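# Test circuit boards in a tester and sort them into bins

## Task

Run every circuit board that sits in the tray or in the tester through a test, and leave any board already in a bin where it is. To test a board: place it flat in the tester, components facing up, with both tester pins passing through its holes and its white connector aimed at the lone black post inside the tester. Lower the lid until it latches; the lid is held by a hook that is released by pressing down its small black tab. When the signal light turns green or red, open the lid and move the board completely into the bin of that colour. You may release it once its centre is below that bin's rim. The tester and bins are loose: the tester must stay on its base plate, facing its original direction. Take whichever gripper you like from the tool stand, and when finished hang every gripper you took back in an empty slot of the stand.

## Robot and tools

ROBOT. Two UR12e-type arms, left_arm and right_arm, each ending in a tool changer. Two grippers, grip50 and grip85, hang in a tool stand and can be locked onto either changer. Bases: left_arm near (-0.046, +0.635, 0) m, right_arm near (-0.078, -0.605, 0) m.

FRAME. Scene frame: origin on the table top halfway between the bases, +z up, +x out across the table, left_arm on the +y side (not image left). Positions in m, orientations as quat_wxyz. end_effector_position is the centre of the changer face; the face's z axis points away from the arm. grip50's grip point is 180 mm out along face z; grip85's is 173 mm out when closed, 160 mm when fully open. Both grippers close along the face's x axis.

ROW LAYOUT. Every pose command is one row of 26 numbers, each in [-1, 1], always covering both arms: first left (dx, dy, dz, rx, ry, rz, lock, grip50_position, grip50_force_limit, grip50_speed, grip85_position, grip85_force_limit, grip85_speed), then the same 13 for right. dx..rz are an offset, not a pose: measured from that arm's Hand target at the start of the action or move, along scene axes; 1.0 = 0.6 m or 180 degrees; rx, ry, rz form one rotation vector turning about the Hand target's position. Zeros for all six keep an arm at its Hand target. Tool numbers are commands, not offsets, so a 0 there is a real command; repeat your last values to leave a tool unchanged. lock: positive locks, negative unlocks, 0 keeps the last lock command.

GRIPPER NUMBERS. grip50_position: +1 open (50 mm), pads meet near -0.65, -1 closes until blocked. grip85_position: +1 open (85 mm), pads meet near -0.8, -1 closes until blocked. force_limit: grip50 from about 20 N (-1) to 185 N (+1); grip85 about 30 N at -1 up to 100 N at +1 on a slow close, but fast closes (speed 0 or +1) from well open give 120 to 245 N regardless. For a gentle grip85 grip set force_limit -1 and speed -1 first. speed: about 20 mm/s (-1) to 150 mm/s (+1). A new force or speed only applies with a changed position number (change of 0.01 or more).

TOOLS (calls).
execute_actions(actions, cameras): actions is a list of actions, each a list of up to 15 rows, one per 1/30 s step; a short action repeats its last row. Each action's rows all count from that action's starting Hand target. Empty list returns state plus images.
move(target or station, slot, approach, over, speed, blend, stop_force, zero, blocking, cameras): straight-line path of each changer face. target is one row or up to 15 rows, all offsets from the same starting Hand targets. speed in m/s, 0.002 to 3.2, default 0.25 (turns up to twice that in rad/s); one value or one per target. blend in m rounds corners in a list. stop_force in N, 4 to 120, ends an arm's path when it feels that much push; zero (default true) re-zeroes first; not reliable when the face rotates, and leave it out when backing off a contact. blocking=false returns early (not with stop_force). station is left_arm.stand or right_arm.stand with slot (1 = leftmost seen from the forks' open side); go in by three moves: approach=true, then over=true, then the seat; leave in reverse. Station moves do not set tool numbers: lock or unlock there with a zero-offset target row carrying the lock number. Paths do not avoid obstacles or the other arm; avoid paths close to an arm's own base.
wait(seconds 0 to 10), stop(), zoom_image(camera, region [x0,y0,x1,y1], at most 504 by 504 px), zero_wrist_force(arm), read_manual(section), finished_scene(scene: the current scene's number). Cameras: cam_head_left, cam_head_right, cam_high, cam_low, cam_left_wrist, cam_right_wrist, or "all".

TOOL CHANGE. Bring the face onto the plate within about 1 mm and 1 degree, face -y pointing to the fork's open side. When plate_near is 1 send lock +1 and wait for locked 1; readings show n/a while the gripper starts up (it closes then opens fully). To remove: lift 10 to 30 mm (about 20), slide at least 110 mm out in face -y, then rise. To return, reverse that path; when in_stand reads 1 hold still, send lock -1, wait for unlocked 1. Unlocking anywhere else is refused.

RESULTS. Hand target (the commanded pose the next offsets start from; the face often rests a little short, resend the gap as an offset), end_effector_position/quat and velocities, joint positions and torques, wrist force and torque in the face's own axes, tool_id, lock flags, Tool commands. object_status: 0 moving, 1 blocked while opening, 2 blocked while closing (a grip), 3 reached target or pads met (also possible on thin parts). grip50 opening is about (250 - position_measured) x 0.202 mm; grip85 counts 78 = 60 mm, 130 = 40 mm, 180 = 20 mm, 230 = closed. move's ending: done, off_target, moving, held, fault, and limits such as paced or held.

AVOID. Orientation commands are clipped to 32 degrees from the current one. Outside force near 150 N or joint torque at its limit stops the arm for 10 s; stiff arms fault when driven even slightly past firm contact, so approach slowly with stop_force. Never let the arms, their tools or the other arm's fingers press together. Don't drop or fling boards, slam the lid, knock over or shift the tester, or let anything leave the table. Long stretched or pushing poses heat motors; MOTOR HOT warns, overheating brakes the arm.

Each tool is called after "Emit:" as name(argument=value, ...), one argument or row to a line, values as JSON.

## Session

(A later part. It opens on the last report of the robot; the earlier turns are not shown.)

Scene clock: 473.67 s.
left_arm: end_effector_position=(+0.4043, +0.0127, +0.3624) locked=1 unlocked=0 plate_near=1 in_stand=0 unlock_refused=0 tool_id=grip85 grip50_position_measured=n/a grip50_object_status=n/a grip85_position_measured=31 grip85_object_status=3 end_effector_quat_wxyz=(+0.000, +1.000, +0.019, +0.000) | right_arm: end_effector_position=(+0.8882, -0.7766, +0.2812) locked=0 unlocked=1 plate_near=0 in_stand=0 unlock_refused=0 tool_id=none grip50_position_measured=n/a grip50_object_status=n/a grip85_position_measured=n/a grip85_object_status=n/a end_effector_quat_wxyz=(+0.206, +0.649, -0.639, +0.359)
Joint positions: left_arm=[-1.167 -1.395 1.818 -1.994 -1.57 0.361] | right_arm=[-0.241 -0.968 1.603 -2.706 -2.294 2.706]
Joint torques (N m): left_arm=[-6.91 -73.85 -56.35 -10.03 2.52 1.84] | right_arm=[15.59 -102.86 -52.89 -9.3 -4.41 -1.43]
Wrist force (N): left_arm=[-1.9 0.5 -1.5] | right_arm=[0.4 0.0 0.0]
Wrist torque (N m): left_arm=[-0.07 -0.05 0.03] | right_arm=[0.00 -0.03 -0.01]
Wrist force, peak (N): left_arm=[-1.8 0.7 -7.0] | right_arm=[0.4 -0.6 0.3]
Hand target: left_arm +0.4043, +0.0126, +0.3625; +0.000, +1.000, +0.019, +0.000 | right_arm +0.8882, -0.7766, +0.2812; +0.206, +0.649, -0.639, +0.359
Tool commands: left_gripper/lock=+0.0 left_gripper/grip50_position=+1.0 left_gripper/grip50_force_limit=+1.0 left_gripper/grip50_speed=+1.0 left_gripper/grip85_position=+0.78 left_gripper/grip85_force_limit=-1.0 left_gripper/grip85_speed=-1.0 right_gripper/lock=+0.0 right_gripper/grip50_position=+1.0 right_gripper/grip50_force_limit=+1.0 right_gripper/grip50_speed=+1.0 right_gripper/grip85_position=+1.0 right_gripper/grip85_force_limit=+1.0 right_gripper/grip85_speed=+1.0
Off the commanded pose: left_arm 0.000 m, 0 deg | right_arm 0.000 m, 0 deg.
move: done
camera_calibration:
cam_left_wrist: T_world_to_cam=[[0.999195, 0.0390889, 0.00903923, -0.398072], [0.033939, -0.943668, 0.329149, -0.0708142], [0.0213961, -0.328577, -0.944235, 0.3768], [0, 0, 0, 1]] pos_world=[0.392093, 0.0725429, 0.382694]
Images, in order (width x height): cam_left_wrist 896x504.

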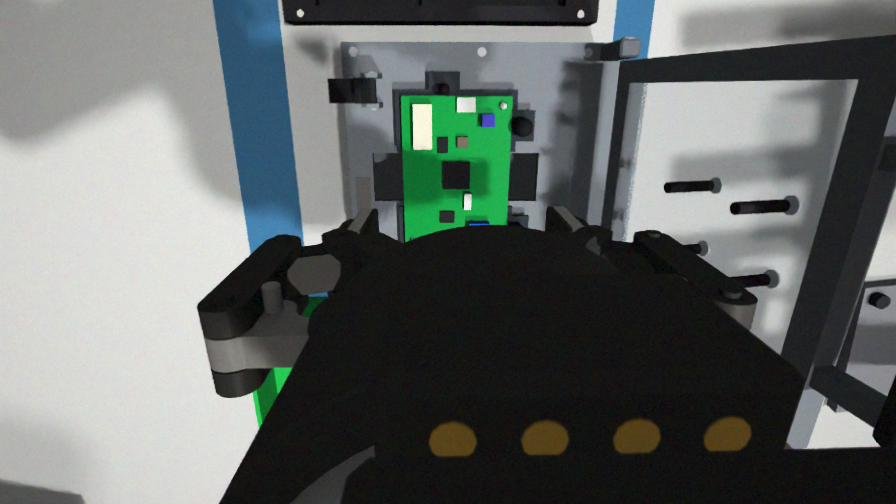

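Emit:
move(
  target=[
    [0,0,0.1958,0,0,0.0002,1,1,1,1,-0.1,-1,-0.5,0,0,0,0,0,0,0,1,1,1,1,1,1],
    [0.2287,0.0092,0.2292,0,0,0.0002,1,1,1,1,-0.1,-1,-0.5,0,0,0,0,0,0,0,1,1,1,1,1,1],
  ],
  speed=0.25,
  blend=[0.03,0],
  cameras=["cam_left_wrist"],
)

Emit:
move(
  target=[
    [0,0,-0.0812,0,0,0,1,1,1,1,-0.1,-1,-0.5,0,0,0,0,0,0,0,1,1,1,1,1,1],
    [-0.0333,-0.0012,-0.0753,0.0009,-0.0222,0,1,1,1,1,-0.1,-1,-0.5,0,0,0,0,0,0,0,1,1,1,1,1,1],
    [-0.1063,-0.0042,-0.0728,0.0017,-0.0444,0,1,1,1,1,-0.1,-1,-0.5,0,0,0,0,0,0,0,1,1,1,1,1,1],
    [-0.2197,-0.0085,-0.0903,0.0032,-0.0833,0,1,1,1,1,-0.1,-1,-0.5,0,0,0,0,0,0,0,1,1,1,1,1,1],
    [-0.3363,-0.013,-0.136,0.0052,-0.1332,0,1,1,1,1,-0.1,-1,-0.5,0,0,0,0,0,0,0,1,1,1,1,1,1],
    [-0.4352,-0.0168,-0.2035,0.0069,-0.1777,0,1,1,1,1,-0.1,-1,-0.5,0,0,0,0,0,0,0,1,1,1,1,1,1],
    [-0.5163,-0.02,-0.2903,0.0086,-0.222,0,1,1,1,1,-0.1,-1,-0.5,0,0,0,0,0,0,0,1,1,1,1,1,1],
    [-0.5692,-0.0222,-0.3843,0.0099,-0.2554,0,1,1,1,1,-0.1,-1,-0.5,0,0,0,0,0,0,0,1,1,1,1,1,1],
    [-0.5842,-0.0227,-0.4333,0.0104,-0.2665,0,1,1,1,1,-0.1,-1,-0.5,0,0,0,0,0,0,0,1,1,1,1,1,1],
  ],
  speed=[0.1,0.08,0.12,0.14,0.14,0.14,0.14,0.12,0.06],
  blend=[0.005,0.01,0.02,0.02,0.02,0.02,0.02,0.015,0],
  stop_force=40,
  cameras=["cam_low","cam_head_left"],
)

Scene clock: 483.77 s.
left_arm: end_effector_position=(+0.5415, +0.0182, +0.4999) locked=1 unlocked=0 plate_near=1 in_stand=0 unlock_refused=0 tool_id=grip85 grip50_position_measured=n/a grip50_object_status=n/a grip85_position_measured=141 grip85_object_status=3 end_effector_quat_wxyz=(+0.000, +1.000, +0.019, +0.000) | right_arm: end_effector_position=(+0.8882, -0.7766, +0.2812) locked=0 unlocked=1 plate_near=0 in_stand=0 unlock_refused=0 tool_id=none grip50_position_measured=n/a grip50_object_status=n/a grip85_position_measured=n/a grip85_object_status=n/a end_effector_quat_wxyz=(+0.206, +0.649, -0.639, +0.359)
Joint positions: left_arm=[-1.009 -1.325 1.48 -1.726 -1.571 0.518] | right_arm=[-0.241 -0.968 1.603 -2.706 -2.294 2.706]
Joint torques (N m): left_arm=[1.53 -79.47 -63.66 -10.68 -3.55 -1.42] | right_arm=[15.55 -103.55 -53.86 -9.23 -4.39 -1.22]
Wrist force (N): left_arm=[-1.1 1.1 -1.2] | right_arm=[0.2 -0.7 0.0]
Wrist torque (N m): left_arm=[0.01 -0.15 0.09] | right_arm=[-0.04 -0.01 -0.01]
Wrist force, peak (N): left_arm=[-5.6 0.9 -5.8] | right_arm=[0.7 -0.6 0.4]
Hand target: left_arm +0.5415, +0.0182, +0.5000; +0.000, +1.000, +0.019, +0.000 | right_arm +0.8882, -0.7766, +0.2812; +0.206, +0.649, -0.639, +0.359
Tool commands: left_gripper/lock=+0.0 left_gripper/grip50_position=+1.0 left_gripper/grip50_force_limit=+1.0 left_gripper/grip50_speed=+1.0 left_gripper/grip85_position=-0.1 left_gripper/grip85_force_limit=-1.0 left_gripper/grip85_speed=-0.5 right_gripper/lock=+0.0 right_gripper/grip50_position=+1.0 right_gripper/grip50_force_limit=+1.0 right_gripper/grip50_speed=+1.0 right_gripper/grip85_position=+1.0 right_gripper/grip85_force_limit=+1.0 right_gripper/grip85_speed=+1.0
Off the commanded pose: left_arm 0.000 m, 0 deg | right_arm 0.000 m, 0 deg.
move: done
camera_calibration:
cam_left_wrist: T_world_to_cam=[[0.999169, 0.0397807, 0.00890036, -0.536588], [0.0346399, -0.943671, 0.329067, -0.115868], [0.0214895, -0.328486, -0.944264, 0.505462], [0, 0, 0, 1]] pos_world=[0.529293, 0.0780411, 0.520194]
Images, in order (width x height): cam_left_wrist 896x504.

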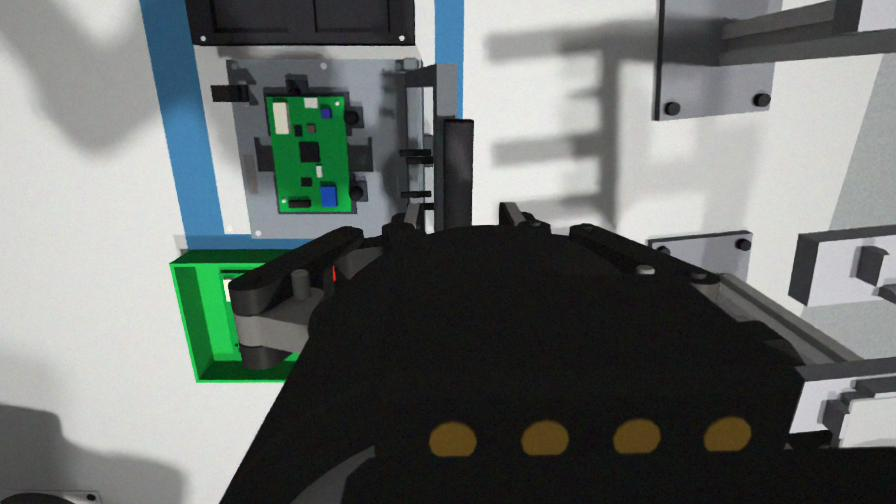

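Scene clock: 489.30 s.
left_arm: end_effector_position=(+0.1910, +0.0045, +0.2400) locked=1 unlocked=0 plate_near=1 in_stand=0 unlock_refused=0 tool_id=grip85 grip50_position_measured=n/a grip50_object_status=n/a grip85_position_measured=141 grip85_object_status=3 end_effector_quat_wxyz=(-0.008, +0.913, +0.017, +0.407) | right_arm: end_effector_position=(+0.8882, -0.7766, +0.2812) locked=0 unlocked=1 plate_near=0 in_stand=0 unlock_refused=0 tool_id=none grip50_position_measured=n/a grip50_object_status=n/a grip85_position_measured=n/a grip85_object_status=n/a end_effector_quat_wxyz=(+0.206, +0.649, -0.639, +0.359)
Joint positions: left_arm=[-1.686 -1.418 2.195 -2.173 -0.746 -0.235] | right_arm=[-0.241 -0.968 1.603 -2.706 -2.294 2.706]
Joint torques (N m): left_arm=[18.01 -68.27 -53.81 -2.02 0.99 3.49] | right_arm=[12.53 -103.79 -53.21 -9.28 -4.79 -1.32]
Wrist force (N): left_arm=[-1.9 0.6 -0.9] | right_arm=[0.4 -0.1 0.2]
Wrist torque (N m): left_arm=[0.00 -0.10 -0.24] | right_arm=[0.00 -0.03 -0.01]
Wrist force, peak (N): left_arm=[4.4 -0.7 -6.7] | right_arm=[0.3 -0.8 -0.4]
Hand target: left_arm +0.1910, +0.0045, +0.2400; -0.008, +0.913, +0.017, +0.407 | right_arm +0.8882, -0.7766, +0.2812; +0.206, +0.649, -0.639, +0.359
Tool commands: left_gripper/lock=+0.0 left_gripper/grip50_position=+1.0 left_gripper/grip50_force_limit=+1.0 left_gripper/grip50_speed=+1.0 left_gripper/grip85_position=-0.1 left_gripper/grip85_force_limit=-1.0 left_gripper/grip85_speed=-0.5 right_gripper/lock=+0.0 right_gripper/grip50_position=+1.0 right_gripper/grip50_force_limit=+1.0 right_gripper/grip50_speed=+1.0 right_gripper/grip85_position=+1.0 right_gripper/grip85_force_limit=+1.0 right_gripper/grip85_speed=+1.0
Off the commanded pose: left_arm 0.000 m, 0 deg | right_arm 0.000 m, 0 deg.
move: done
Images, in order (width x height): cam_head_left 896x504, cam_low 896x504.

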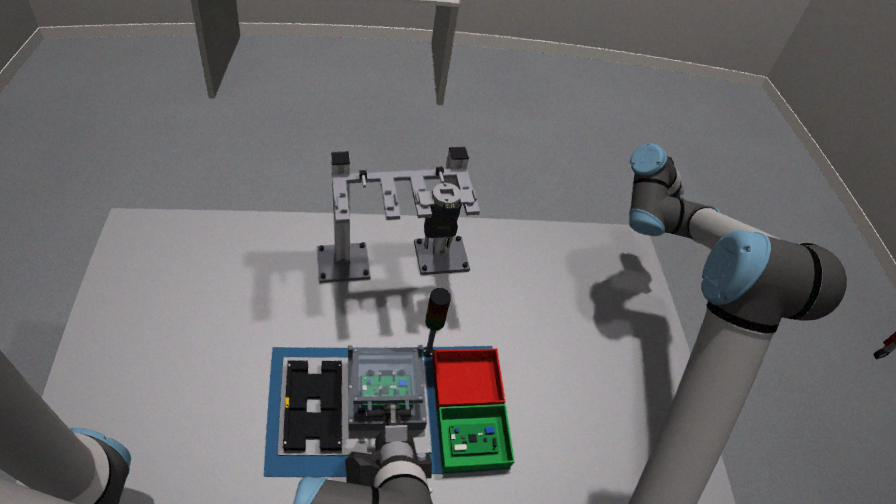

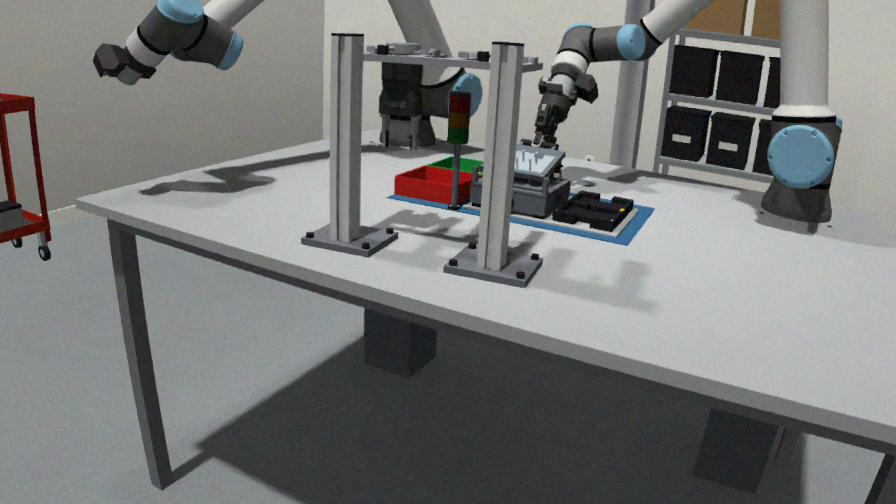

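Emit:
move(
  target=[
    [-0.0743,-0.0029,0.0668,0,0,0,1,1,1,1,-0.1,-1,-0.5,0,0,0,0,0,0,0,1,1,1,1,1,1],
    [0.2188,0.0085,0.2167,-0.0104,0.2665,0,1,1,1,1,-1,-1,-0.5,0,0,0,0,0,0,0,1,1,1,1,1,1],
    [0.2188,0.0085,0.165,-0.0104,0.2665,0,1,1,1,1,-1,-1,-0.5,0,0,0,0,0,0,0,1,1,1,1,1,1],
  ],
  speed=[0.12,0.25,0.1],
  blend=[0.01,0.02,0],
  cameras=[],
)

Emit:
move(
  target=[
    [0,0,-0.095,0,0,0,1,1,1,1,-1,-1,-0.5,0,0,0,0,0,0,0,1,1,1,1,1,1],
  ],
  speed=0.02,
  stop_force=35,
  cameras=["cam_low"],
)

Emit:
move(
  target=[
    [0,0,0.03,0,0,0,1,1,1,1,-1,-1,-0.5,0,0,0,0,0,0,0,1,1,1,1,1,1],
    [0.001,0.05,0.0667,0,0,0,1,1,1,1,-1,-1,-0.5,0,0,0,0,0,0,0,1,1,1,1,1,1],
    [0.002,0.1003,0.0003,0,0,0,1,1,1,1,-1,-1,-0.5,0,0,0,0,0,0,0,1,1,1,1,1,1],
  ],
  speed=[0.04,0.06,0.06],
  blend=[0.005,0.01,0],
  cameras=["cam_low"],
)

Scene clock: 498.20 s.
left_arm: end_effector_position=(+0.3223, +0.0096, +0.3389) locked=1 unlocked=0 plate_near=1 in_stand=0 unlock_refused=0 tool_id=grip85 grip50_position_measured=n/a grip50_object_status=n/a grip85_position_measured=232 grip85_object_status=3 end_effector_quat_wxyz=(+0.000, +1.000, +0.019, +0.000) end_effector_velocity=(+0.000, -0.001, +0.003) end_effector_angular_velocity=(+0.001, +0.000, +0.001) | right_arm: end_effector_position=(+0.8882, -0.7766, +0.2812) locked=0 unlocked=1 plate_near=0 in_stand=0 unlock_refused=0 tool_id=none grip50_position_measured=n/a grip50_object_status=n/a grip85_position_measured=n/a grip85_object_status=n/a end_effector_quat_wxyz=(+0.206, +0.649, -0.639, +0.359)
Joint positions: left_arm=[-1.275 -1.445 1.923 -2.049 -1.57 0.253] | right_arm=[-0.241 -0.968 1.603 -2.706 -2.294 2.706]
Joint velocities: left_arm=[-0.001 -0.002 -0.005 0.008 0 -0.002] | right_arm=[within noise]
Joint torques (N m): left_arm=[-5.91 -74.76 -63.19 -2.41 -4.11 2.94] | right_arm=[15.98 -107.4 -53.99 -8.97 -4.72 -1.33]
Wrist force (N): left_arm=[-1.3 0.8 -1.9] | right_arm=[0.4 -0.4 -0.1]
Wrist torque (N m): left_arm=[-0.05 -0.08 0.09] | right_arm=[-0.02 -0.02 -0.01]
Wrist force, peak (N): left_arm=[-6.7 1.5 -6.7] | right_arm=[0.3 -1.0 -0.1]
Hand target: left_arm +0.3223, +0.0096, +0.3390; +0.000, +1.000, +0.019, +0.000 | right_arm +0.8882, -0.7766, +0.2812; +0.206, +0.649, -0.639, +0.359
Tool commands: left_gripper/lock=+0.0 left_gripper/grip50_position=+1.0 left_gripper/grip50_force_limit=+1.0 left_gripper/grip50_speed=+1.0 left_gripper/grip85_position=-1.0 left_gripper/grip85_force_limit=-1.0 left_gripper/grip85_speed=-0.5 right_gripper/lock=+0.0 right_gripper/grip50_position=+1.0 right_gripper/grip50_force_limit=+1.0 right_gripper/grip50_speed=+1.0 right_gripper/grip85_position=+1.0 right_gripper/grip85_force_limit=+1.0 right_gripper/grip85_speed=+1.0
Off the commanded pose: left_arm 0.000 m, 0 deg | right_arm 0.000 m, 0 deg.
move: done; blend cut to 0 m at target 2
No camera images: "cameras" was empty.

Scene clock: 501.47 s.
left_arm: end_effector_position=(+0.3223, +0.0096, +0.2898) locked=1 unlocked=0 plate_near=1 in_stand=0 unlock_refused=0 tool_id=grip85 grip50_position_measured=n/a grip50_object_status=n/a grip85_position_measured=232 grip85_object_status=3 end_effector_quat_wxyz=(+0.000, +1.000, +0.019, +0.000) | right_arm: end_effector_position=(+0.8882, -0.7766, +0.2812) locked=0 unlocked=1 plate_near=0 in_stand=0 unlock_refused=0 tool_id=none grip50_position_measured=n/a grip50_object_status=n/a grip85_position_measured=n/a grip85_object_status=n/a end_effector_quat_wxyz=(+0.206, +0.649, -0.639, +0.359)
Joint positions: left_arm=[-1.275 -1.402 1.971 -2.141 -1.57 0.253] | right_arm=[-0.241 -0.968 1.603 -2.706 -2.294 2.706]
Joint torques (N m): left_arm=[-4.15 -51.06 -42.39 2.25 -0.66 2.48] | right_arm=[13.11 -107.16 -54.04 -9.05 -4.49 -1.02]
Wrist force (N): left_arm=[1.3 4.2 -27.5] | right_arm=[0.3 -0.5 0.2]
Wrist torque (N m): left_arm=[-0.89 0.24 0.07] | right_arm=[-0.02 -0.02 -0.01]
Wrist force, peak (N): left_arm=[-10.3 -13.1 -67.0] | right_arm=[-0.2 -0.9 0.4]
Hand target: left_arm +0.3223, +0.0096, +0.2898; +0.000, +1.000, +0.019, +0.000 (not the last commanded pose) | right_arm +0.8882, -0.7766, +0.2812; +0.206, +0.649, -0.639, +0.359
Tool commands: left_gripper/lock=+0.0 left_gripper/grip50_position=+1.0 left_gripper/grip50_force_limit=+1.0 left_gripper/grip50_speed=+1.0 left_gripper/grip85_position=-1.0 left_gripper/grip85_force_limit=-1.0 left_gripper/grip85_speed=-0.5 right_gripper/lock=+0.0 right_gripper/grip50_position=+1.0 right_gripper/grip50_force_limit=+1.0 right_gripper/grip50_speed=+1.0 right_gripper/grip85_position=+1.0 right_gripper/grip85_force_limit=+1.0 right_gripper/grip85_speed=+1.0
Off the commanded pose: left_arm 0.008 m, 0 deg | right_arm 0.000 m, 0 deg.
move: contact (left_arm)
Images, in order (width x height): cam_low 896x504.

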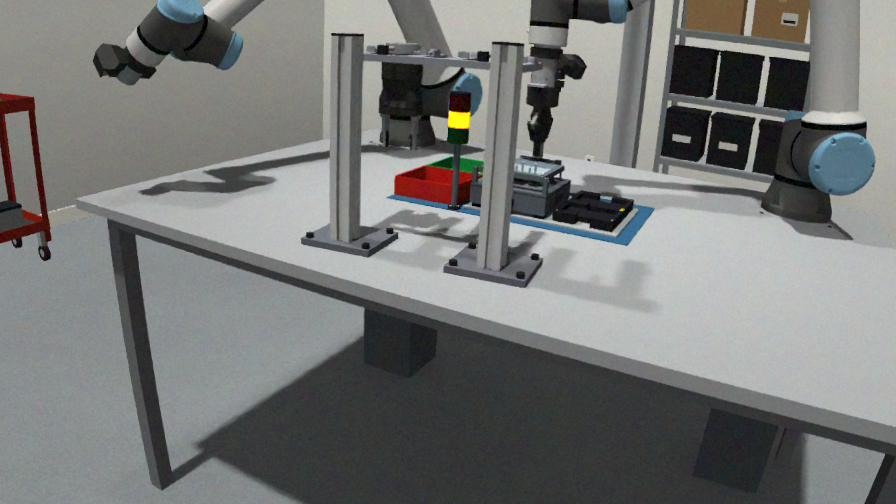

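Scene clock: 503.67 s.
left_arm: end_effector_position=(+0.3236, +0.0699, +0.2900) locked=1 unlocked=0 plate_near=1 in_stand=0 unlock_refused=0 tool_id=grip85 grip50_position_measured=n/a grip50_object_status=n/a grip85_position_measured=232 grip85_object_status=3 end_effector_quat_wxyz=(+0.000, +1.000, +0.019, +0.000) | right_arm: end_effector_position=(+0.8882, -0.7766, +0.2812) locked=0 unlocked=1 plate_near=0 in_stand=0 unlock_refused=0 tool_id=none grip50_position_measured=n/a grip50_object_status=n/a grip85_position_measured=n/a grip85_object_status=n/a end_effector_quat_wxyz=(+0.206, +0.649, -0.639, +0.359)
Joint positions: left_arm=[-1.246 -1.481 2.063 -2.154 -1.57 0.281] | right_arm=[-0.241 -0.968 1.603 -2.706 -2.294 2.706]
Joint torques (N m): left_arm=[-4.82 -60.85 -61.34 -2.69 -2.55 -0.29] | right_arm=[13.43 -105.76 -53.61 -8.73 -4.54 -1.61]
Wrist force (N): left_arm=[-0.8 0.2 -1.4] | right_arm=[0.6 -0.8 0.3]
Wrist torque (N m): left_arm=[-0.06 -0.18 -0.19] | right_arm=[-0.05 -0.04 -0.01]
Wrist force, peak (N): left_arm=[1.5 4.5 -27.5] | right_arm=[0.6 -0.8 0.3]
Hand target: left_arm +0.3235, +0.0698, +0.2900; +0.000, +1.000, +0.019, +0.000 | right_arm +0.8882, -0.7766, +0.2812; +0.206, +0.649, -0.639, +0.359
Tool commands: left_gripper/lock=+0.0 left_gripper/grip50_position=+1.0 left_gripper/grip50_force_limit=+1.0 left_gripper/grip50_speed=+1.0 left_gripper/grip85_position=-1.0 left_gripper/grip85_force_limit=-1.0 left_gripper/grip85_speed=-0.5 right_gripper/lock=+0.0 right_gripper/grip50_position=+1.0 right_gripper/grip50_force_limit=+1.0 right_gripper/grip50_speed=+1.0 right_gripper/grip85_position=+1.0 right_gripper/grip85_force_limit=+1.0 right_gripper/grip85_speed=+1.0
Off the commanded pose: left_arm 0.000 m, 0 deg | right_arm 0.000 m, 0 deg.
move: done
Images, in order (width x height): cam_low 896x504.

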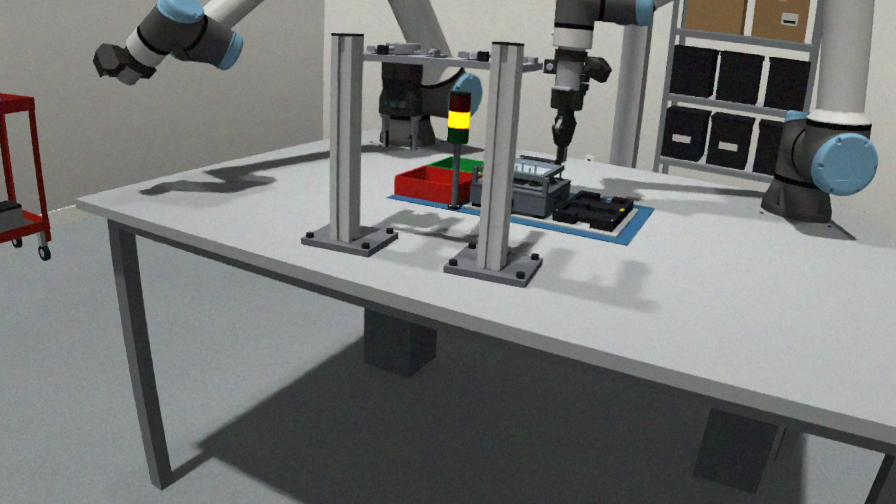

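Emit:
wait(
  seconds=3.5,
  cameras=["cam_low"],
)

Scene clock: 507.90 s.
left_arm: end_effector_position=(+0.3235, +0.0698, +0.2900) locked=1 unlocked=0 plate_near=1 in_stand=0 unlock_refused=0 tool_id=grip85 grip50_position_measured=n/a grip50_object_status=n/a grip85_position_measured=232 grip85_object_status=3 end_effector_quat_wxyz=(+0.000, +1.000, +0.019, +0.000) | right_arm: end_effector_position=(+0.8882, -0.7766, +0.2812) locked=0 unlocked=1 plate_near=0 in_stand=0 unlock_refused=0 tool_id=none grip50_position_measured=n/a grip50_object_status=n/a grip85_position_measured=n/a grip85_object_status=n/a end_effector_quat_wxyz=(+0.206, +0.649, -0.639, +0.359)
Joint positions: left_arm=[-1.246 -1.481 2.063 -2.153 -1.57 0.281] | right_arm=[-0.241 -0.968 1.603 -2.706 -2.294 2.706]
Joint torques (N m): left_arm=[-15.89 -50.73 -61.26 -2.27 -3.59 -2.32] | right_arm=[12.95 -108.28 -53.73 -9.44 -4.49 -1.38]
Wrist force (N): left_arm=[-0.7 0.3 -1.6] | right_arm=[-0.2 -0.5 0.2]
Wrist torque (N m): left_arm=[-0.05 -0.18 -0.18] | right_arm=[-0.03 0.01 -0.01]
Wrist force, peak (N): left_arm=[-0.9 0.3 -1.7] | right_arm=[0.5 -0.7 -0.1]
Hand target: left_arm +0.3235, +0.0698, +0.2900; +0.000, +1.000, +0.019, +0.000 | right_arm +0.8882, -0.7766, +0.2812; +0.206, +0.649, -0.639, +0.359
Tool commands: left_gripper/lock=+0.0 left_gripper/grip50_position=+1.0 left_gripper/grip50_force_limit=+1.0 left_gripper/grip50_speed=+1.0 left_gripper/grip85_position=-1.0 left_gripper/grip85_force_limit=-1.0 left_gripper/grip85_speed=-0.5 right_gripper/lock=+0.0 right_gripper/grip50_position=+1.0 right_gripper/grip50_force_limit=+1.0 right_gripper/grip50_speed=+1.0 right_gripper/grip85_position=+1.0 right_gripper/grip85_force_limit=+1.0 right_gripper/grip85_speed=+1.0
Off the commanded pose: left_arm 0.000 m, 0 deg | right_arm 0.000 m, 0 deg.
wait: 3.50 s; at rest from the start
Images, in order (width x height): cam_low 896x504.

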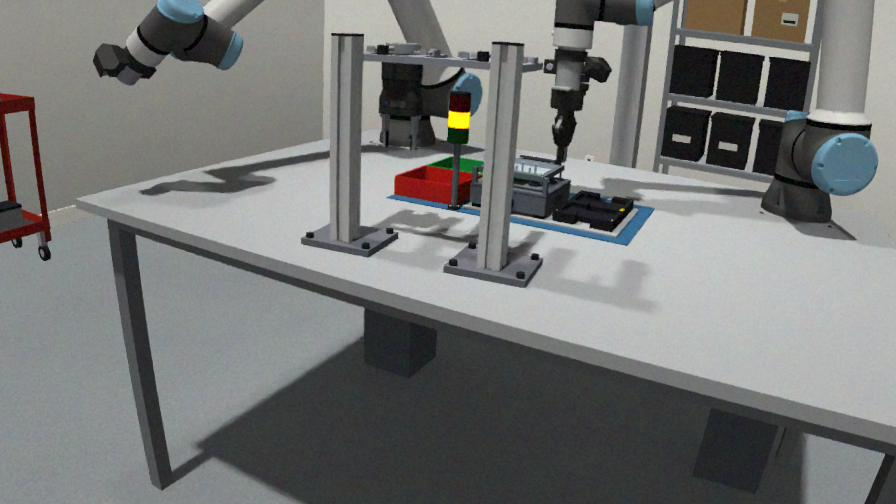

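Emit:
wait(
  seconds=2.5,
  cameras=["cam_low"],
)

Scene clock: 510.97 s.
left_arm: end_effector_position=(+0.3235, +0.0698, +0.2900) locked=1 unlocked=0 plate_near=1 in_stand=0 unlock_refused=0 tool_id=grip85 grip50_position_measured=n/a grip50_object_status=n/a grip85_position_measured=232 grip85_object_status=3 end_effector_quat_wxyz=(+0.000, +1.000, +0.019, +0.000) | right_arm: end_effector_position=(+0.8882, -0.7766, +0.2812) locked=0 unlocked=1 plate_near=0 in_stand=0 unlock_refused=0 tool_id=none grip50_position_measured=n/a grip50_object_status=n/a grip85_position_measured=n/a grip85_object_status=n/a end_effector_quat_wxyz=(+0.206, +0.649, -0.639, +0.359)
Joint positions: left_arm=[-1.246 -1.481 2.063 -2.153 -1.57 0.281] | right_arm=[-0.241 -0.968 1.603 -2.706 -2.294 2.706]
Joint torques (N m): left_arm=[-15.26 -51.39 -62.72 -2.19 -3.16 -2.57] | right_arm=[15.12 -106.39 -52.48 -9.05 -4.39 -1.38]
Wrist force (N): left_arm=[-0.9 -0.1 -1.4] | right_arm=[0.0 -0.5 0.4]
Wrist torque (N m): left_arm=[-0.07 -0.18 -0.18] | right_arm=[-0.03 0.00 -0.01]
Wrist force, peak (N): left_arm=[-0.7 0.2 -1.8] | right_arm=[0.8 -0.7 0.0]
Hand target: left_arm +0.3235, +0.0698, +0.2900; +0.000, +1.000, +0.019, +0.000 | right_arm +0.8882, -0.7766, +0.2812; +0.206, +0.649, -0.639, +0.359
Tool commands: left_gripper/lock=+0.0 left_gripper/grip50_position=+1.0 left_gripper/grip50_force_limit=+1.0 left_gripper/grip50_speed=+1.0 left_gripper/grip85_position=-1.0 left_gripper/grip85_force_limit=-1.0 left_gripper/grip85_speed=-0.5 right_gripper/lock=+0.0 right_gripper/grip50_position=+1.0 right_gripper/grip50_force_limit=+1.0 right_gripper/grip50_speed=+1.0 right_gripper/grip85_position=+1.0 right_gripper/grip85_force_limit=+1.0 right_gripper/grip85_speed=+1.0
Off the commanded pose: left_arm 0.000 m, 0 deg | right_arm 0.000 m, 0 deg.
wait: 2.50 s; at rest from the start
Images, in order (width x height): cam_low 896x504.

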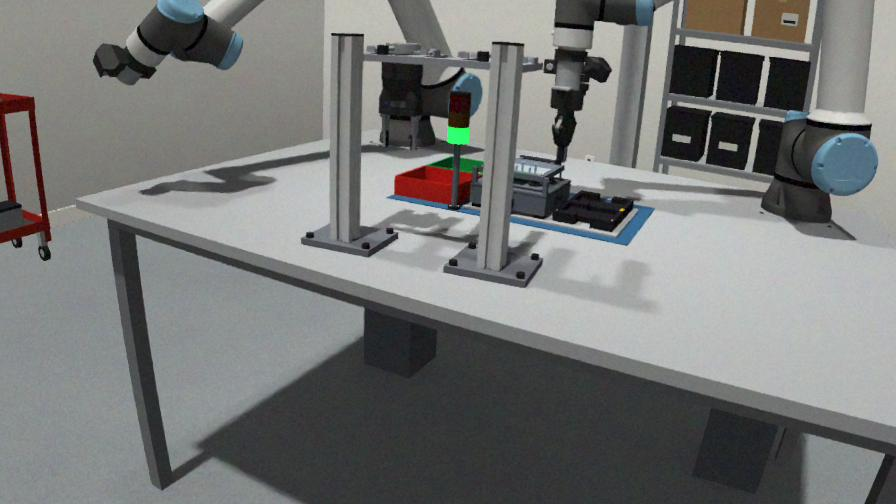

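Emit:
move(
  target=[
    [-0.0001,-0.0001,-0.0333,0,0,0,1,1,1,1,-1,-1,-0.5,0,0,0,0,0,0,0,1,1,1,1,1,1],
  ],
  speed=0.01,
  stop_force=32,
  cameras=["cam_low"],
)

Emit:
zoom_image(
  camera="cam_low",
  region=[450, 130, 650, 250],
)

Scene clock: 516.67 s.
left_arm: end_effector_position=(+0.3234, +0.0697, +0.2782) locked=1 unlocked=0 plate_near=1 in_stand=0 unlock_refused=0 tool_id=grip85 grip50_position_measured=n/a grip50_object_status=n/a grip85_position_measured=232 grip85_object_status=3 end_effector_quat_wxyz=(+0.000, +1.000, +0.019, +0.000) | right_arm: end_effector_position=(+0.8882, -0.7766, +0.2812) locked=0 unlocked=1 plate_near=0 in_stand=0 unlock_refused=0 tool_id=none grip50_position_measured=n/a grip50_object_status=n/a grip85_position_measured=n/a grip85_object_status=n/a end_effector_quat_wxyz=(+0.206, +0.649, -0.639, +0.359)
Joint positions: left_arm=[-1.247 -1.469 2.074 -2.177 -1.571 0.281] | right_arm=[-0.241 -0.968 1.603 -2.706 -2.294 2.706]
Joint torques (N m): left_arm=[29.8 -56.53 -48.39 -0.35 11.82 -2.34] | right_arm=[13.94 -105.55 -54.18 -9.08 -5.17 -1.11]
Wrist force (N): left_arm=[-22.6 2.2 -26.4] | right_arm=[0.0 0.0 -0.3]
Wrist torque (N m): left_arm=[-0.48 -4.33 -0.08] | right_arm=[0.01 0.00 -0.01]
Wrist force, peak (N): left_arm=[-31.2 -5.0 -41.0] | right_arm=[0.6 -0.6 -0.2]
Hand target: left_arm +0.3234, +0.0697, +0.2782; +0.000, +1.000, +0.019, +0.000 (not the last commanded pose) | right_arm +0.8882, -0.7766, +0.2812; +0.206, +0.649, -0.639, +0.359
Tool commands: left_gripper/lock=+0.0 left_gripper/grip50_position=+1.0 left_gripper/grip50_force_limit=+1.0 left_gripper/grip50_speed=+1.0 left_gripper/grip85_position=-1.0 left_gripper/grip85_force_limit=-1.0 left_gripper/grip85_speed=-0.5 right_gripper/lock=+0.0 right_gripper/grip50_position=+1.0 right_gripper/grip50_force_limit=+1.0 right_gripper/grip50_speed=+1.0 right_gripper/grip85_position=+1.0 right_gripper/grip85_force_limit=+1.0 right_gripper/grip85_speed=+1.0
Off the commanded pose: left_arm 0.008 m, 0 deg | right_arm 0.000 m, 0 deg.
move: contact (left_arm)
Images, in order (width x height): cam_low 896x504.

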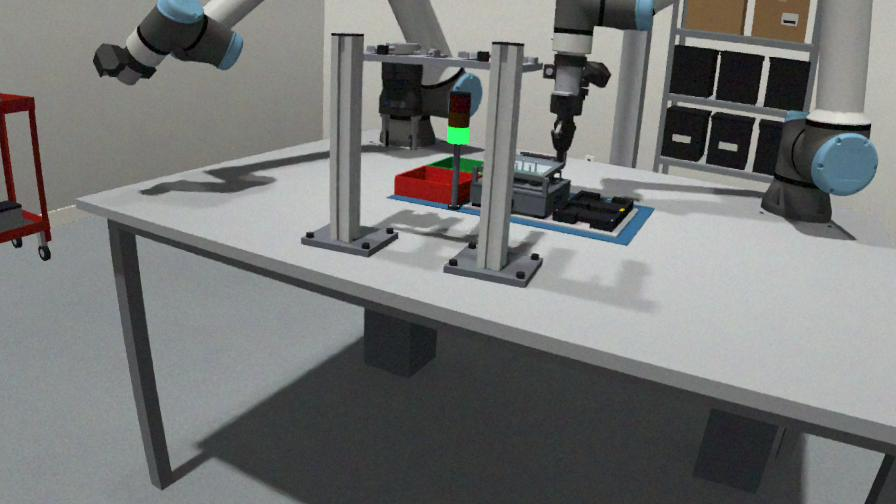

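Scaled by 2.520 from the camera's 896x504 image, which has a finer 1280x720 frame.

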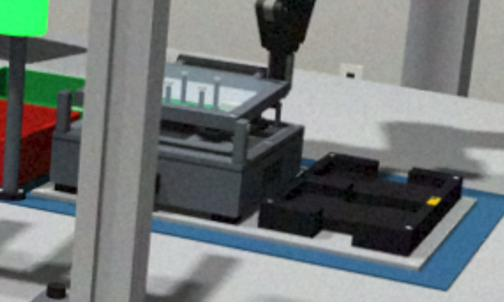

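Popped. Open the lid.

Emit:
move(
  target=[
    [-0.005,0,0.0338,0,0,0,1,1,1,1,-1,-1,-0.5,0,0,0,0,0,0,0,1,1,1,1,1,1],
    [-0.2535,-0.06,0.103,0,0,0,1,1,1,1,-1,-1,-0.5,0,0,0,0,0,0,0,1,1,1,1,1,1],
    [-0.2952,-0.1117,-0.0478,0.0108,-0.2776,0,1,1,1,1,-0.1,-1,-0.5,0,0,0,0,0,0,0,1,1,1,1,1,1],
  ],
  speed=[0.05,0.2,0.2],
  blend=[0.005,0.02,0],
  cameras=["cam_left_wrist"],
)

Emit:
move(
  target=[
    [-0.0057,-0.0002,-0.0068,0,0,0,1,1,1,1,-0.1,-1,-0.5,0,0,0,0,0,0,0,1,1,1,1,1,1],
    [0.0646,0.0025,-0.0658,0,0,0,1,1,1,1,-0.1,-1,-0.5,0,0,0,0,0,0,0,1,1,1,1,1,1],
    [0.0863,0.0034,0.0327,-0.0009,0.0222,0,1,1,1,1,-0.1,-1,-0.5,0,0,0,0,0,0,0,1,1,1,1,1,1],
    [0.1387,0.0054,0.1263,-0.0022,0.0555,0,1,1,1,1,-0.1,-1,-0.5,0,0,0,0,0,0,0,1,1,1,1,1,1],
    [0.2197,0.0086,0.213,-0.0039,0.0999,0,1,1,1,1,-0.1,-1,-0.5,0,0,0,0,0,0,0,1,1,1,1,1,1],
    [0.3183,0.0124,0.2802,-0.0056,0.1443,0,1,1,1,1,-0.1,-1,-0.5,0,0,0,0,0,0,0,1,1,1,1,1,1],
    [0.4345,0.0169,0.3255,-0.0076,0.1943,0,1,1,1,1,-0.1,-1,-0.5,0,0,0,0,0,0,0,1,1,1,1,1,1],
    [0.5474,0.0213,0.343,-0.0091,0.2332,0,1,1,1,1,-0.1,-1,-0.5,0,0,0,0,0,0,0,1,1,1,1,1,1],
    [0.62,0.0241,0.3407,-0.0099,0.2554,0,1,1,1,1,-0.1,-1,-0.5,0,0,0,0,0,0,0,1,1,1,1,1,1],
    [0.6738,0.0262,0.3333,-0.0108,0.2776,0,1,1,1,1,-0.1,-1,-0.5,0,0,0,0,0,0,0,1,1,1,1,1,1],
  ],
  speed=[0.06,0.07,0.1,0.14,0.14,0.14,0.14,0.12,0.08,0.05],
  blend=[0.003,0.003,0.02,0.02,0.02,0.02,0.02,0.015,0.01,0],
  stop_force=35,
  cameras=["cam_low","cam_head_left"],
)

Scene clock: 527.47 s.
left_arm: end_effector_position=(+0.1463, +0.0027, +0.2495) locked=1 unlocked=0 plate_near=1 in_stand=0 unlock_refused=0 tool_id=grip85 grip50_position_measured=n/a grip50_object_status=n/a grip85_position_measured=141 grip85_object_status=0 end_effector_quat_wxyz=(-0.008, +0.906, +0.017, +0.423) | right_arm: end_effector_position=(+0.8882, -0.7766, +0.2812) locked=0 unlocked=1 plate_near=0 in_stand=0 unlock_refused=0 tool_id=none grip50_position_measured=n/a grip50_object_status=n/a grip85_position_measured=n/a grip85_object_status=n/a end_effector_quat_wxyz=(+0.206, +0.649, -0.639, +0.359)
Joint positions: left_arm=[-1.764 -1.442 2.185 -2.041 -0.73 -0.358] | right_arm=[-0.241 -0.968 1.603 -2.706 -2.294 2.706]
Joint torques (N m): left_arm=[18.44 -68.92 -54.19 -9.12 8.27 -0.34] | right_arm=[15.31 -107.86 -53.4 -9.26 -4.63 -1.47]
Wrist force (N): left_arm=[-0.1 -0.6 -0.7] | right_arm=[0.1 -0.4 0.6]
Wrist torque (N m): left_arm=[-0.08 -0.18 -0.40] | right_arm=[-0.02 -0.01 0.00]
Wrist force, peak (N): left_arm=[-23.4 2.3 -27.3] | right_arm=[0.6 -0.8 0.3]
Hand target: left_arm +0.1463, +0.0027, +0.2495; -0.008, +0.906, +0.017, +0.423 | right_arm +0.8882, -0.7766, +0.2812; +0.206, +0.649, -0.639, +0.359
Tool commands: left_gripper/lock=+0.0 left_gripper/grip50_position=+1.0 left_gripper/grip50_force_limit=+1.0 left_gripper/grip50_speed=+1.0 left_gripper/grip85_position=-0.1 left_gripper/grip85_force_limit=-1.0 left_gripper/grip85_speed=-0.5 right_gripper/lock=+0.0 right_gripper/grip50_position=+1.0 right_gripper/grip50_force_limit=+1.0 right_gripper/grip50_speed=+1.0 right_gripper/grip85_position=+1.0 right_gripper/grip85_force_limit=+1.0 right_gripper/grip85_speed=+1.0
Off the commanded pose: left_arm 0.000 m, 0 deg | right_arm 0.000 m, 0 deg.
move: done
camera_calibration:
cam_left_wrist: T_world_to_cam=[[0.635439, 0.0255187, 0.771729, -0.275931], [-0.21693, -0.953301, 0.210142, 0.032077], [0.741052, -0.300943, -0.600229, 0.0813102], [0, 0, 0, 1]] pos_world=[0.122041, 0.0620901, 0.255008]
Images, in order (width x height): cam_left_wrist 896x504.

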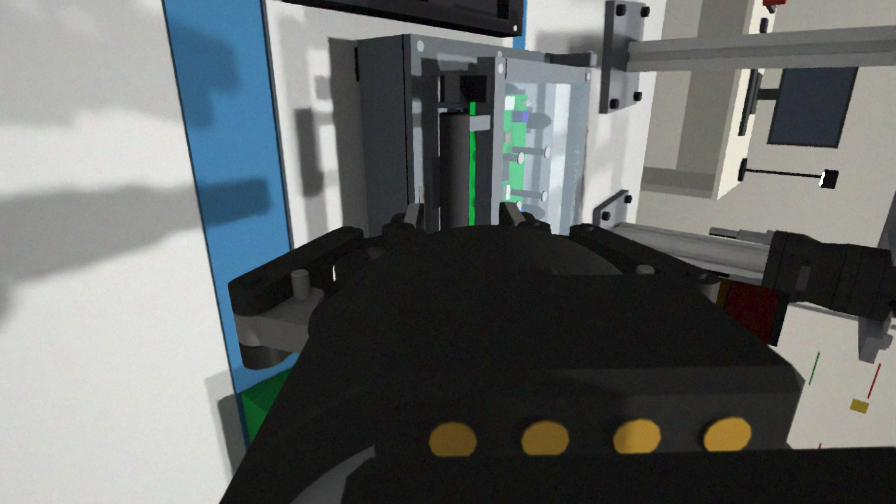

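Scene clock: 533.93 s.
left_arm: end_effector_position=(+0.5506, +0.0184, +0.4495) locked=1 unlocked=0 plate_near=1 in_stand=0 unlock_refused=0 tool_id=grip85 grip50_position_measured=n/a grip50_object_status=n/a grip85_position_measured=141 grip85_object_status=3 end_effector_quat_wxyz=(+0.000, +1.000, +0.019, +0.000) | right_arm: end_effector_position=(+0.8882, -0.7766, +0.2812) locked=0 unlocked=1 plate_near=0 in_stand=0 unlock_refused=0 tool_id=none grip50_position_measured=n/a grip50_object_status=n/a grip85_position_measured=n/a grip85_object_status=n/a end_effector_quat_wxyz=(+0.206, +0.649, -0.639, +0.359)
Joint positions: left_arm=[-1 -1.299 1.536 -1.809 -1.571 0.527] | right_arm=[-0.241 -0.968 1.603 -2.706 -2.294 2.706]
Joint torques (N m): left_arm=[-12.09 -95.68 -54.08 -11.14 3.65 -3.25] | right_arm=[14.01 -109.63 -52.72 -9.1 -4.78 -0.94]
Wrist force (N): left_arm=[0.5 -1.1 -0.8] | right_arm=[-0.1 -0.5 0.2]
Wrist torque (N m): left_arm=[-0.16 -0.26 -0.11] | right_arm=[-0.03 0.00 0.00]
Wrist force, peak (N): left_arm=[-13.4 -2.1 -14.6] | right_arm=[0.0 -0.9 0.3]
Hand target: left_arm +0.5506, +0.0184, +0.4495; +0.000, +1.000, +0.019, +0.000 | right_arm +0.8882, -0.7766, +0.2812; +0.206, +0.649, -0.639, +0.359
Tool commands: left_gripper/lock=+0.0 left_gripper/grip50_position=+1.0 left_gripper/grip50_force_limit=+1.0 left_gripper/grip50_speed=+1.0 left_gripper/grip85_position=-0.1 left_gripper/grip85_force_limit=-1.0 left_gripper/grip85_speed=-0.5 right_gripper/lock=+0.0 right_gripper/grip50_position=+1.0 right_gripper/grip50_force_limit=+1.0 right_gripper/grip50_speed=+1.0 right_gripper/grip85_position=+1.0 right_gripper/grip85_force_limit=+1.0 right_gripper/grip85_speed=+1.0
Off the commanded pose: left_arm 0.000 m, 0 deg | right_arm 0.000 m, 0 deg.
move: done; blend cut to 0.0027 m at target 1
Images, in order (width x height): cam_head_left 896x504, cam_low 896x504.

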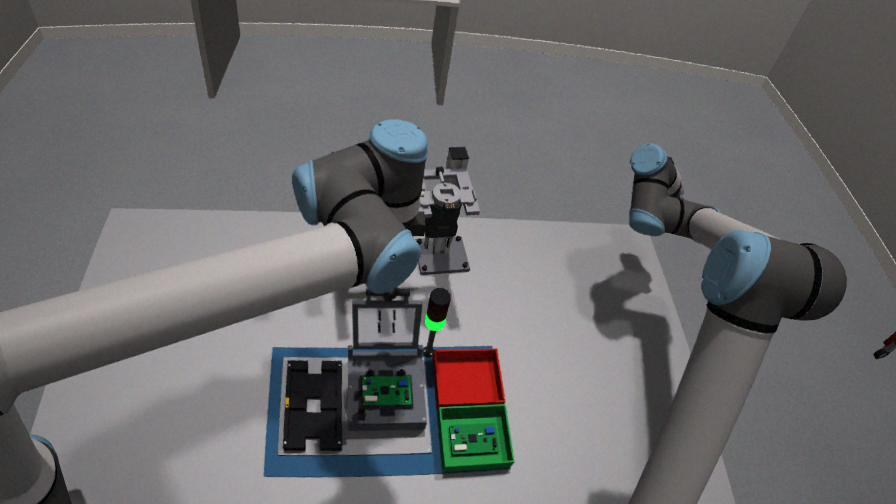

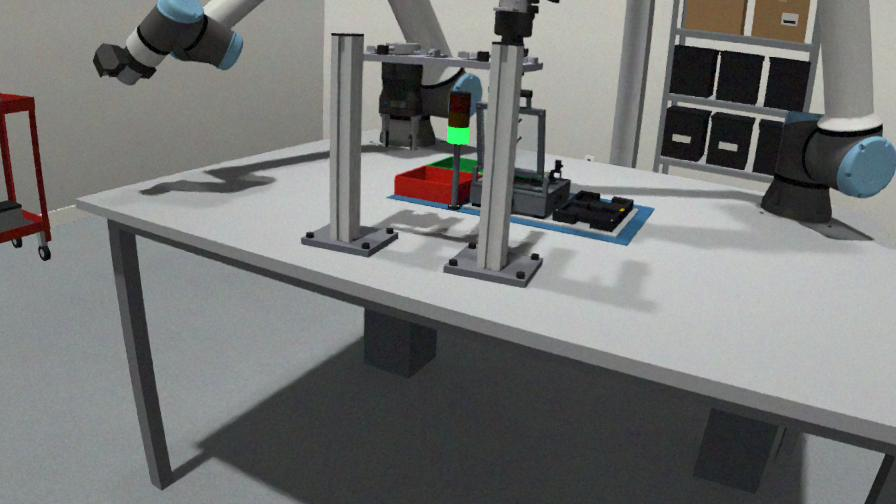

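Emit:
move(
  target=[
    [0,0,0.075,0,0,0,1,1,1,1,0.78,-1,-0.5,0,0,0,0,0,0,0,1,1,1,1,1,1],
    [-0.2437,-0.0097,0.0333,0,0,0,1,1,1,1,0.78,-1,-0.5,0,0,0,0,0,0,0,1,1,1,1,1,1],
    [-0.2437,-0.0097,-0.2658,0,0,0,1,1,1,1,0.78,-1,-0.5,0,0,0,0,0,0,0,1,1,1,1,1,1],
  ],
  speed=[0.12,0.2,0.15],
  blend=[0.02,0.03,0],
  cameras=["cam_left_wrist"],
)

Emit:
move(
  target=[
    [0,0,-0.059,0,0,0,1,1,1,1,0.78,-1,-0.5,0,0,0,0,0,0,0,1,1,1,1,1,1],
  ],
  speed=0.06,
  stop_force=12,
  cameras=["cam_left_wrist"],
)

Emit:
move(
  target=[
    [0,0,0,0,0,0,1,1,1,1,-1,-1,-1,0,0,0,0,0,0,0,1,1,1,1,1,1],
  ],
  speed=0.05,
  cameras=["cam_left_wrist"],
)

Scene clock: 539.73 s.
left_arm: end_effector_position=(+0.4043, +0.0126, +0.2901) locked=1 unlocked=0 plate_near=1 in_stand=0 unlock_refused=0 tool_id=grip85 grip50_position_measured=n/a grip50_object_status=n/a grip85_position_measured=31 grip85_object_status=3 end_effector_quat_wxyz=(+0.000, +1.000, +0.019, +0.000) | right_arm: end_effector_position=(+0.8882, -0.7766, +0.2812) locked=0 unlocked=1 plate_near=0 in_stand=0 unlock_refused=0 tool_id=none grip50_position_measured=n/a grip50_object_status=n/a grip85_position_measured=n/a grip85_object_status=n/a end_effector_quat_wxyz=(+0.206, +0.649, -0.639, +0.359)
Joint positions: left_arm=[-1.167 -1.338 1.89 -2.124 -1.571 0.36] | right_arm=[-0.241 -0.968 1.603 -2.706 -2.294 2.706]
Joint torques (N m): left_arm=[13.92 -74.27 -57.25 -2.9 3.64 3.3] | right_arm=[15.69 -107.04 -53.37 -9.03 -4.57 -0.97]
Wrist force (N): left_arm=[0.8 -1.1 -0.9] | right_arm=[0.6 -0.1 0.2]
Wrist torque (N m): left_arm=[-0.13 -0.27 -0.06] | right_arm=[0.01 -0.05 -0.01]
Wrist force, peak (N): left_arm=[4.6 -0.3 -5.0] | right_arm=[0.6 -0.7 -0.3]
Hand target: left_arm +0.4043, +0.0126, +0.2900; +0.000, +1.000, +0.019, +0.000 | right_arm +0.8882, -0.7766, +0.2812; +0.206, +0.649, -0.639, +0.359
Tool commands: left_gripper/lock=+0.0 left_gripper/grip50_position=+1.0 left_gripper/grip50_force_limit=+1.0 left_gripper/grip50_speed=+1.0 left_gripper/grip85_position=+0.78 left_gripper/grip85_force_limit=-1.0 left_gripper/grip85_speed=-0.5 right_gripper/lock=+0.0 right_gripper/grip50_position=+1.0 right_gripper/grip50_force_limit=+1.0 right_gripper/grip50_speed=+1.0 right_gripper/grip85_position=+1.0 right_gripper/grip85_force_limit=+1.0 right_gripper/grip85_speed=+1.0
Off the commanded pose: left_arm 0.000 m, 0 deg | right_arm 0.000 m, 0 deg.
move: done
camera_calibration:
cam_left_wrist: T_world_to_cam=[[0.999174, 0.0396582, 0.00881902, -0.397379], [0.0345395, -0.943499, 0.329572, -0.0474571], [0.0213909, -0.328995, -0.944089, 0.308392], [0, 0, 0, 1]] pos_world=[0.392093, 0.0724429, 0.310294]
Images, in order (width x height): cam_left_wrist 896x504.

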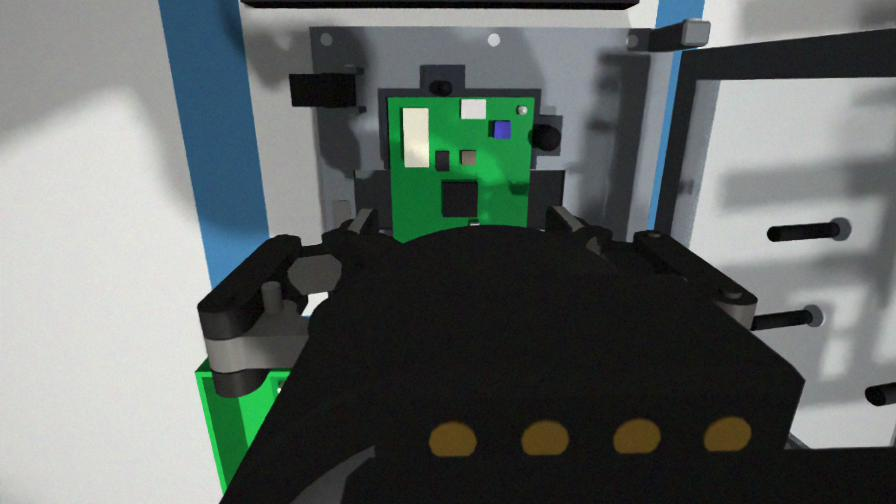

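Scene clock: 541.37 s.
left_arm: end_effector_position=(+0.4043, +0.0126, +0.2546) locked=1 unlocked=0 plate_near=1 in_stand=0 unlock_refused=0 tool_id=grip85 grip50_position_measured=n/a grip50_object_status=n/a grip85_position_measured=31 grip85_object_status=3 end_effector_quat_wxyz=(+0.000, +1.000, +0.019, +0.000) | right_arm: end_effector_position=(+0.8882, -0.7766, +0.2812) locked=0 unlocked=1 plate_near=0 in_stand=0 unlock_refused=0 tool_id=none grip50_position_measured=n/a grip50_object_status=n/a grip85_position_measured=n/a grip85_object_status=n/a end_effector_quat_wxyz=(+0.206, +0.649, -0.639, +0.359)
Joint positions: left_arm=[-1.167 -1.304 1.92 -2.188 -1.571 0.36] | right_arm=[-0.241 -0.968 1.603 -2.706 -2.294 2.706]
Joint torques (N m): left_arm=[13.04 -87.73 -60.65 -2.07 2.33 2.95] | right_arm=[12.67 -105.62 -52.6 -9.4 -4.78 -1.49]
Wrist force (N): left_arm=[0.8 -1.2 -0.9] | right_arm=[0.2 -0.3 0.3]
Wrist torque (N m): left_arm=[-0.15 -0.27 0.01] | right_arm=[-0.02 -0.01 -0.01]
Wrist force, peak (N): left_arm=[0.8 -0.4 -4.1] | right_arm=[0.4 -1.2 0.1]
Hand target: left_arm +0.4043, +0.0126, +0.2546; +0.000, +1.000, +0.019, +0.000 | right_arm +0.8882, -0.7766, +0.2812; +0.206, +0.649, -0.639, +0.359
Tool commands: left_gripper/lock=+0.0 left_gripper/grip50_position=+1.0 left_gripper/grip50_force_limit=+1.0 left_gripper/grip50_speed=+1.0 left_gripper/grip85_position=+0.78 left_gripper/grip85_force_limit=-1.0 left_gripper/grip85_speed=-0.5 right_gripper/lock=+0.0 right_gripper/grip50_position=+1.0 right_gripper/grip50_force_limit=+1.0 right_gripper/grip50_speed=+1.0 right_gripper/grip85_position=+1.0 right_gripper/grip85_force_limit=+1.0 right_gripper/grip85_speed=+1.0
Off the commanded pose: left_arm 0.000 m, 0 deg | right_arm 0.000 m, 0 deg.
move: done
camera_calibration:
cam_left_wrist: T_world_to_cam=[[0.999174, 0.039657, 0.00881886, -0.397067], [0.0345391, -0.94351, 0.32954, -0.0357806], [0.0213892, -0.328963, -0.944101, 0.274972], [0, 0, 0, 1]] pos_world=[0.392093, 0.0724428, 0.274894]
Images, in order (width x height): cam_left_wrist 896x504.

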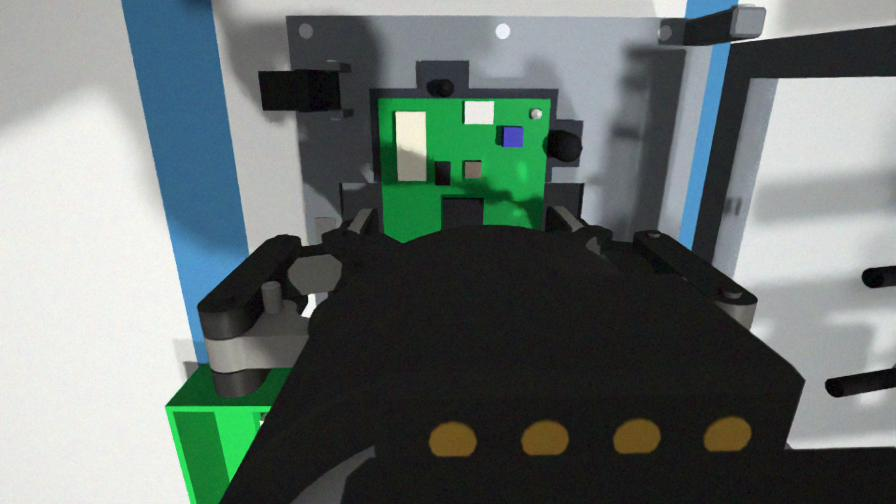

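Scene clock: 541.97 s.
left_arm: end_effector_position=(+0.4044, +0.0126, +0.2547) locked=1 unlocked=0 plate_near=1 in_stand=0 unlock_refused=0 tool_id=grip85 grip50_position_measured=n/a grip50_object_status=n/a grip85_position_measured=46 grip85_object_status=2 end_effector_quat_wxyz=(+0.000, +1.000, +0.019, +0.000) | right_arm: end_effector_position=(+0.8882, -0.7766, +0.2812) locked=0 unlocked=1 plate_near=0 in_stand=0 unlock_refused=0 tool_id=none grip50_position_measured=n/a grip50_object_status=n/a grip85_position_measured=n/a grip85_object_status=n/a end_effector_quat_wxyz=(+0.206, +0.649, -0.639, +0.359)
Joint positions: left_arm=[-1.167 -1.304 1.92 -2.188 -1.571 0.36] | right_arm=[-0.241 -0.968 1.603 -2.706 -2.294 2.706]
Joint torques (N m): left_arm=[11.94 -77.83 -53.51 -3.23 1.69 3.1] | right_arm=[12.36 -107.39 -53.53 -9.06 -5.07 -1.8]
Wrist force (N): left_arm=[1.1 -5.0 -10.0] | right_arm=[0.2 -0.4 0.2]
Wrist torque (N m): left_arm=[0.51 -0.24 0.08] | right_arm=[-0.02 -0.01 0.00]
Wrist force, peak (N): left_arm=[1.1 -5.0 -10.0] | right_arm=[0.4 -0.6 -0.3]
Hand target: left_arm +0.4043, +0.0126, +0.2546; +0.000, +1.000, +0.019, +0.000 | right_arm +0.8882, -0.7766, +0.2812; +0.206, +0.649, -0.639, +0.359
Tool commands: left_gripper/lock=+0.0 left_gripper/grip50_position=+1.0 left_gripper/grip50_force_limit=+1.0 left_gripper/grip50_speed=+1.0 left_gripper/grip85_position=-1.0 left_gripper/grip85_force_limit=-1.0 left_gripper/grip85_speed=-1.0 right_gripper/lock=+0.0 right_gripper/grip50_position=+1.0 right_gripper/grip50_force_limit=+1.0 right_gripper/grip50_speed=+1.0 right_gripper/grip85_position=+1.0 right_gripper/grip85_force_limit=+1.0 right_gripper/grip85_speed=+1.0
Off the commanded pose: left_arm 0.000 m, 0 deg | right_arm 0.000 m, 0 deg.
move: done
camera_calibration:
cam_left_wrist: T_world_to_cam=[[0.999174, 0.0396572, 0.00881529, -0.397067], [0.0345377, -0.943468, 0.32966, -0.0358489], [0.0213903, -0.329084, -0.944058, 0.275064], [0, 0, 0, 1]] pos_world=[0.392093, 0.0724432, 0.274994]
Images, in order (width x height): cam_left_wrist 896x504.

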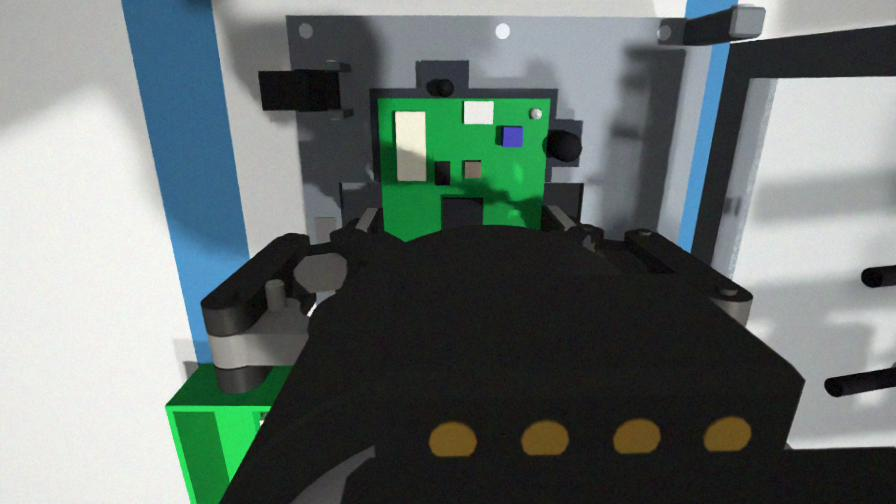

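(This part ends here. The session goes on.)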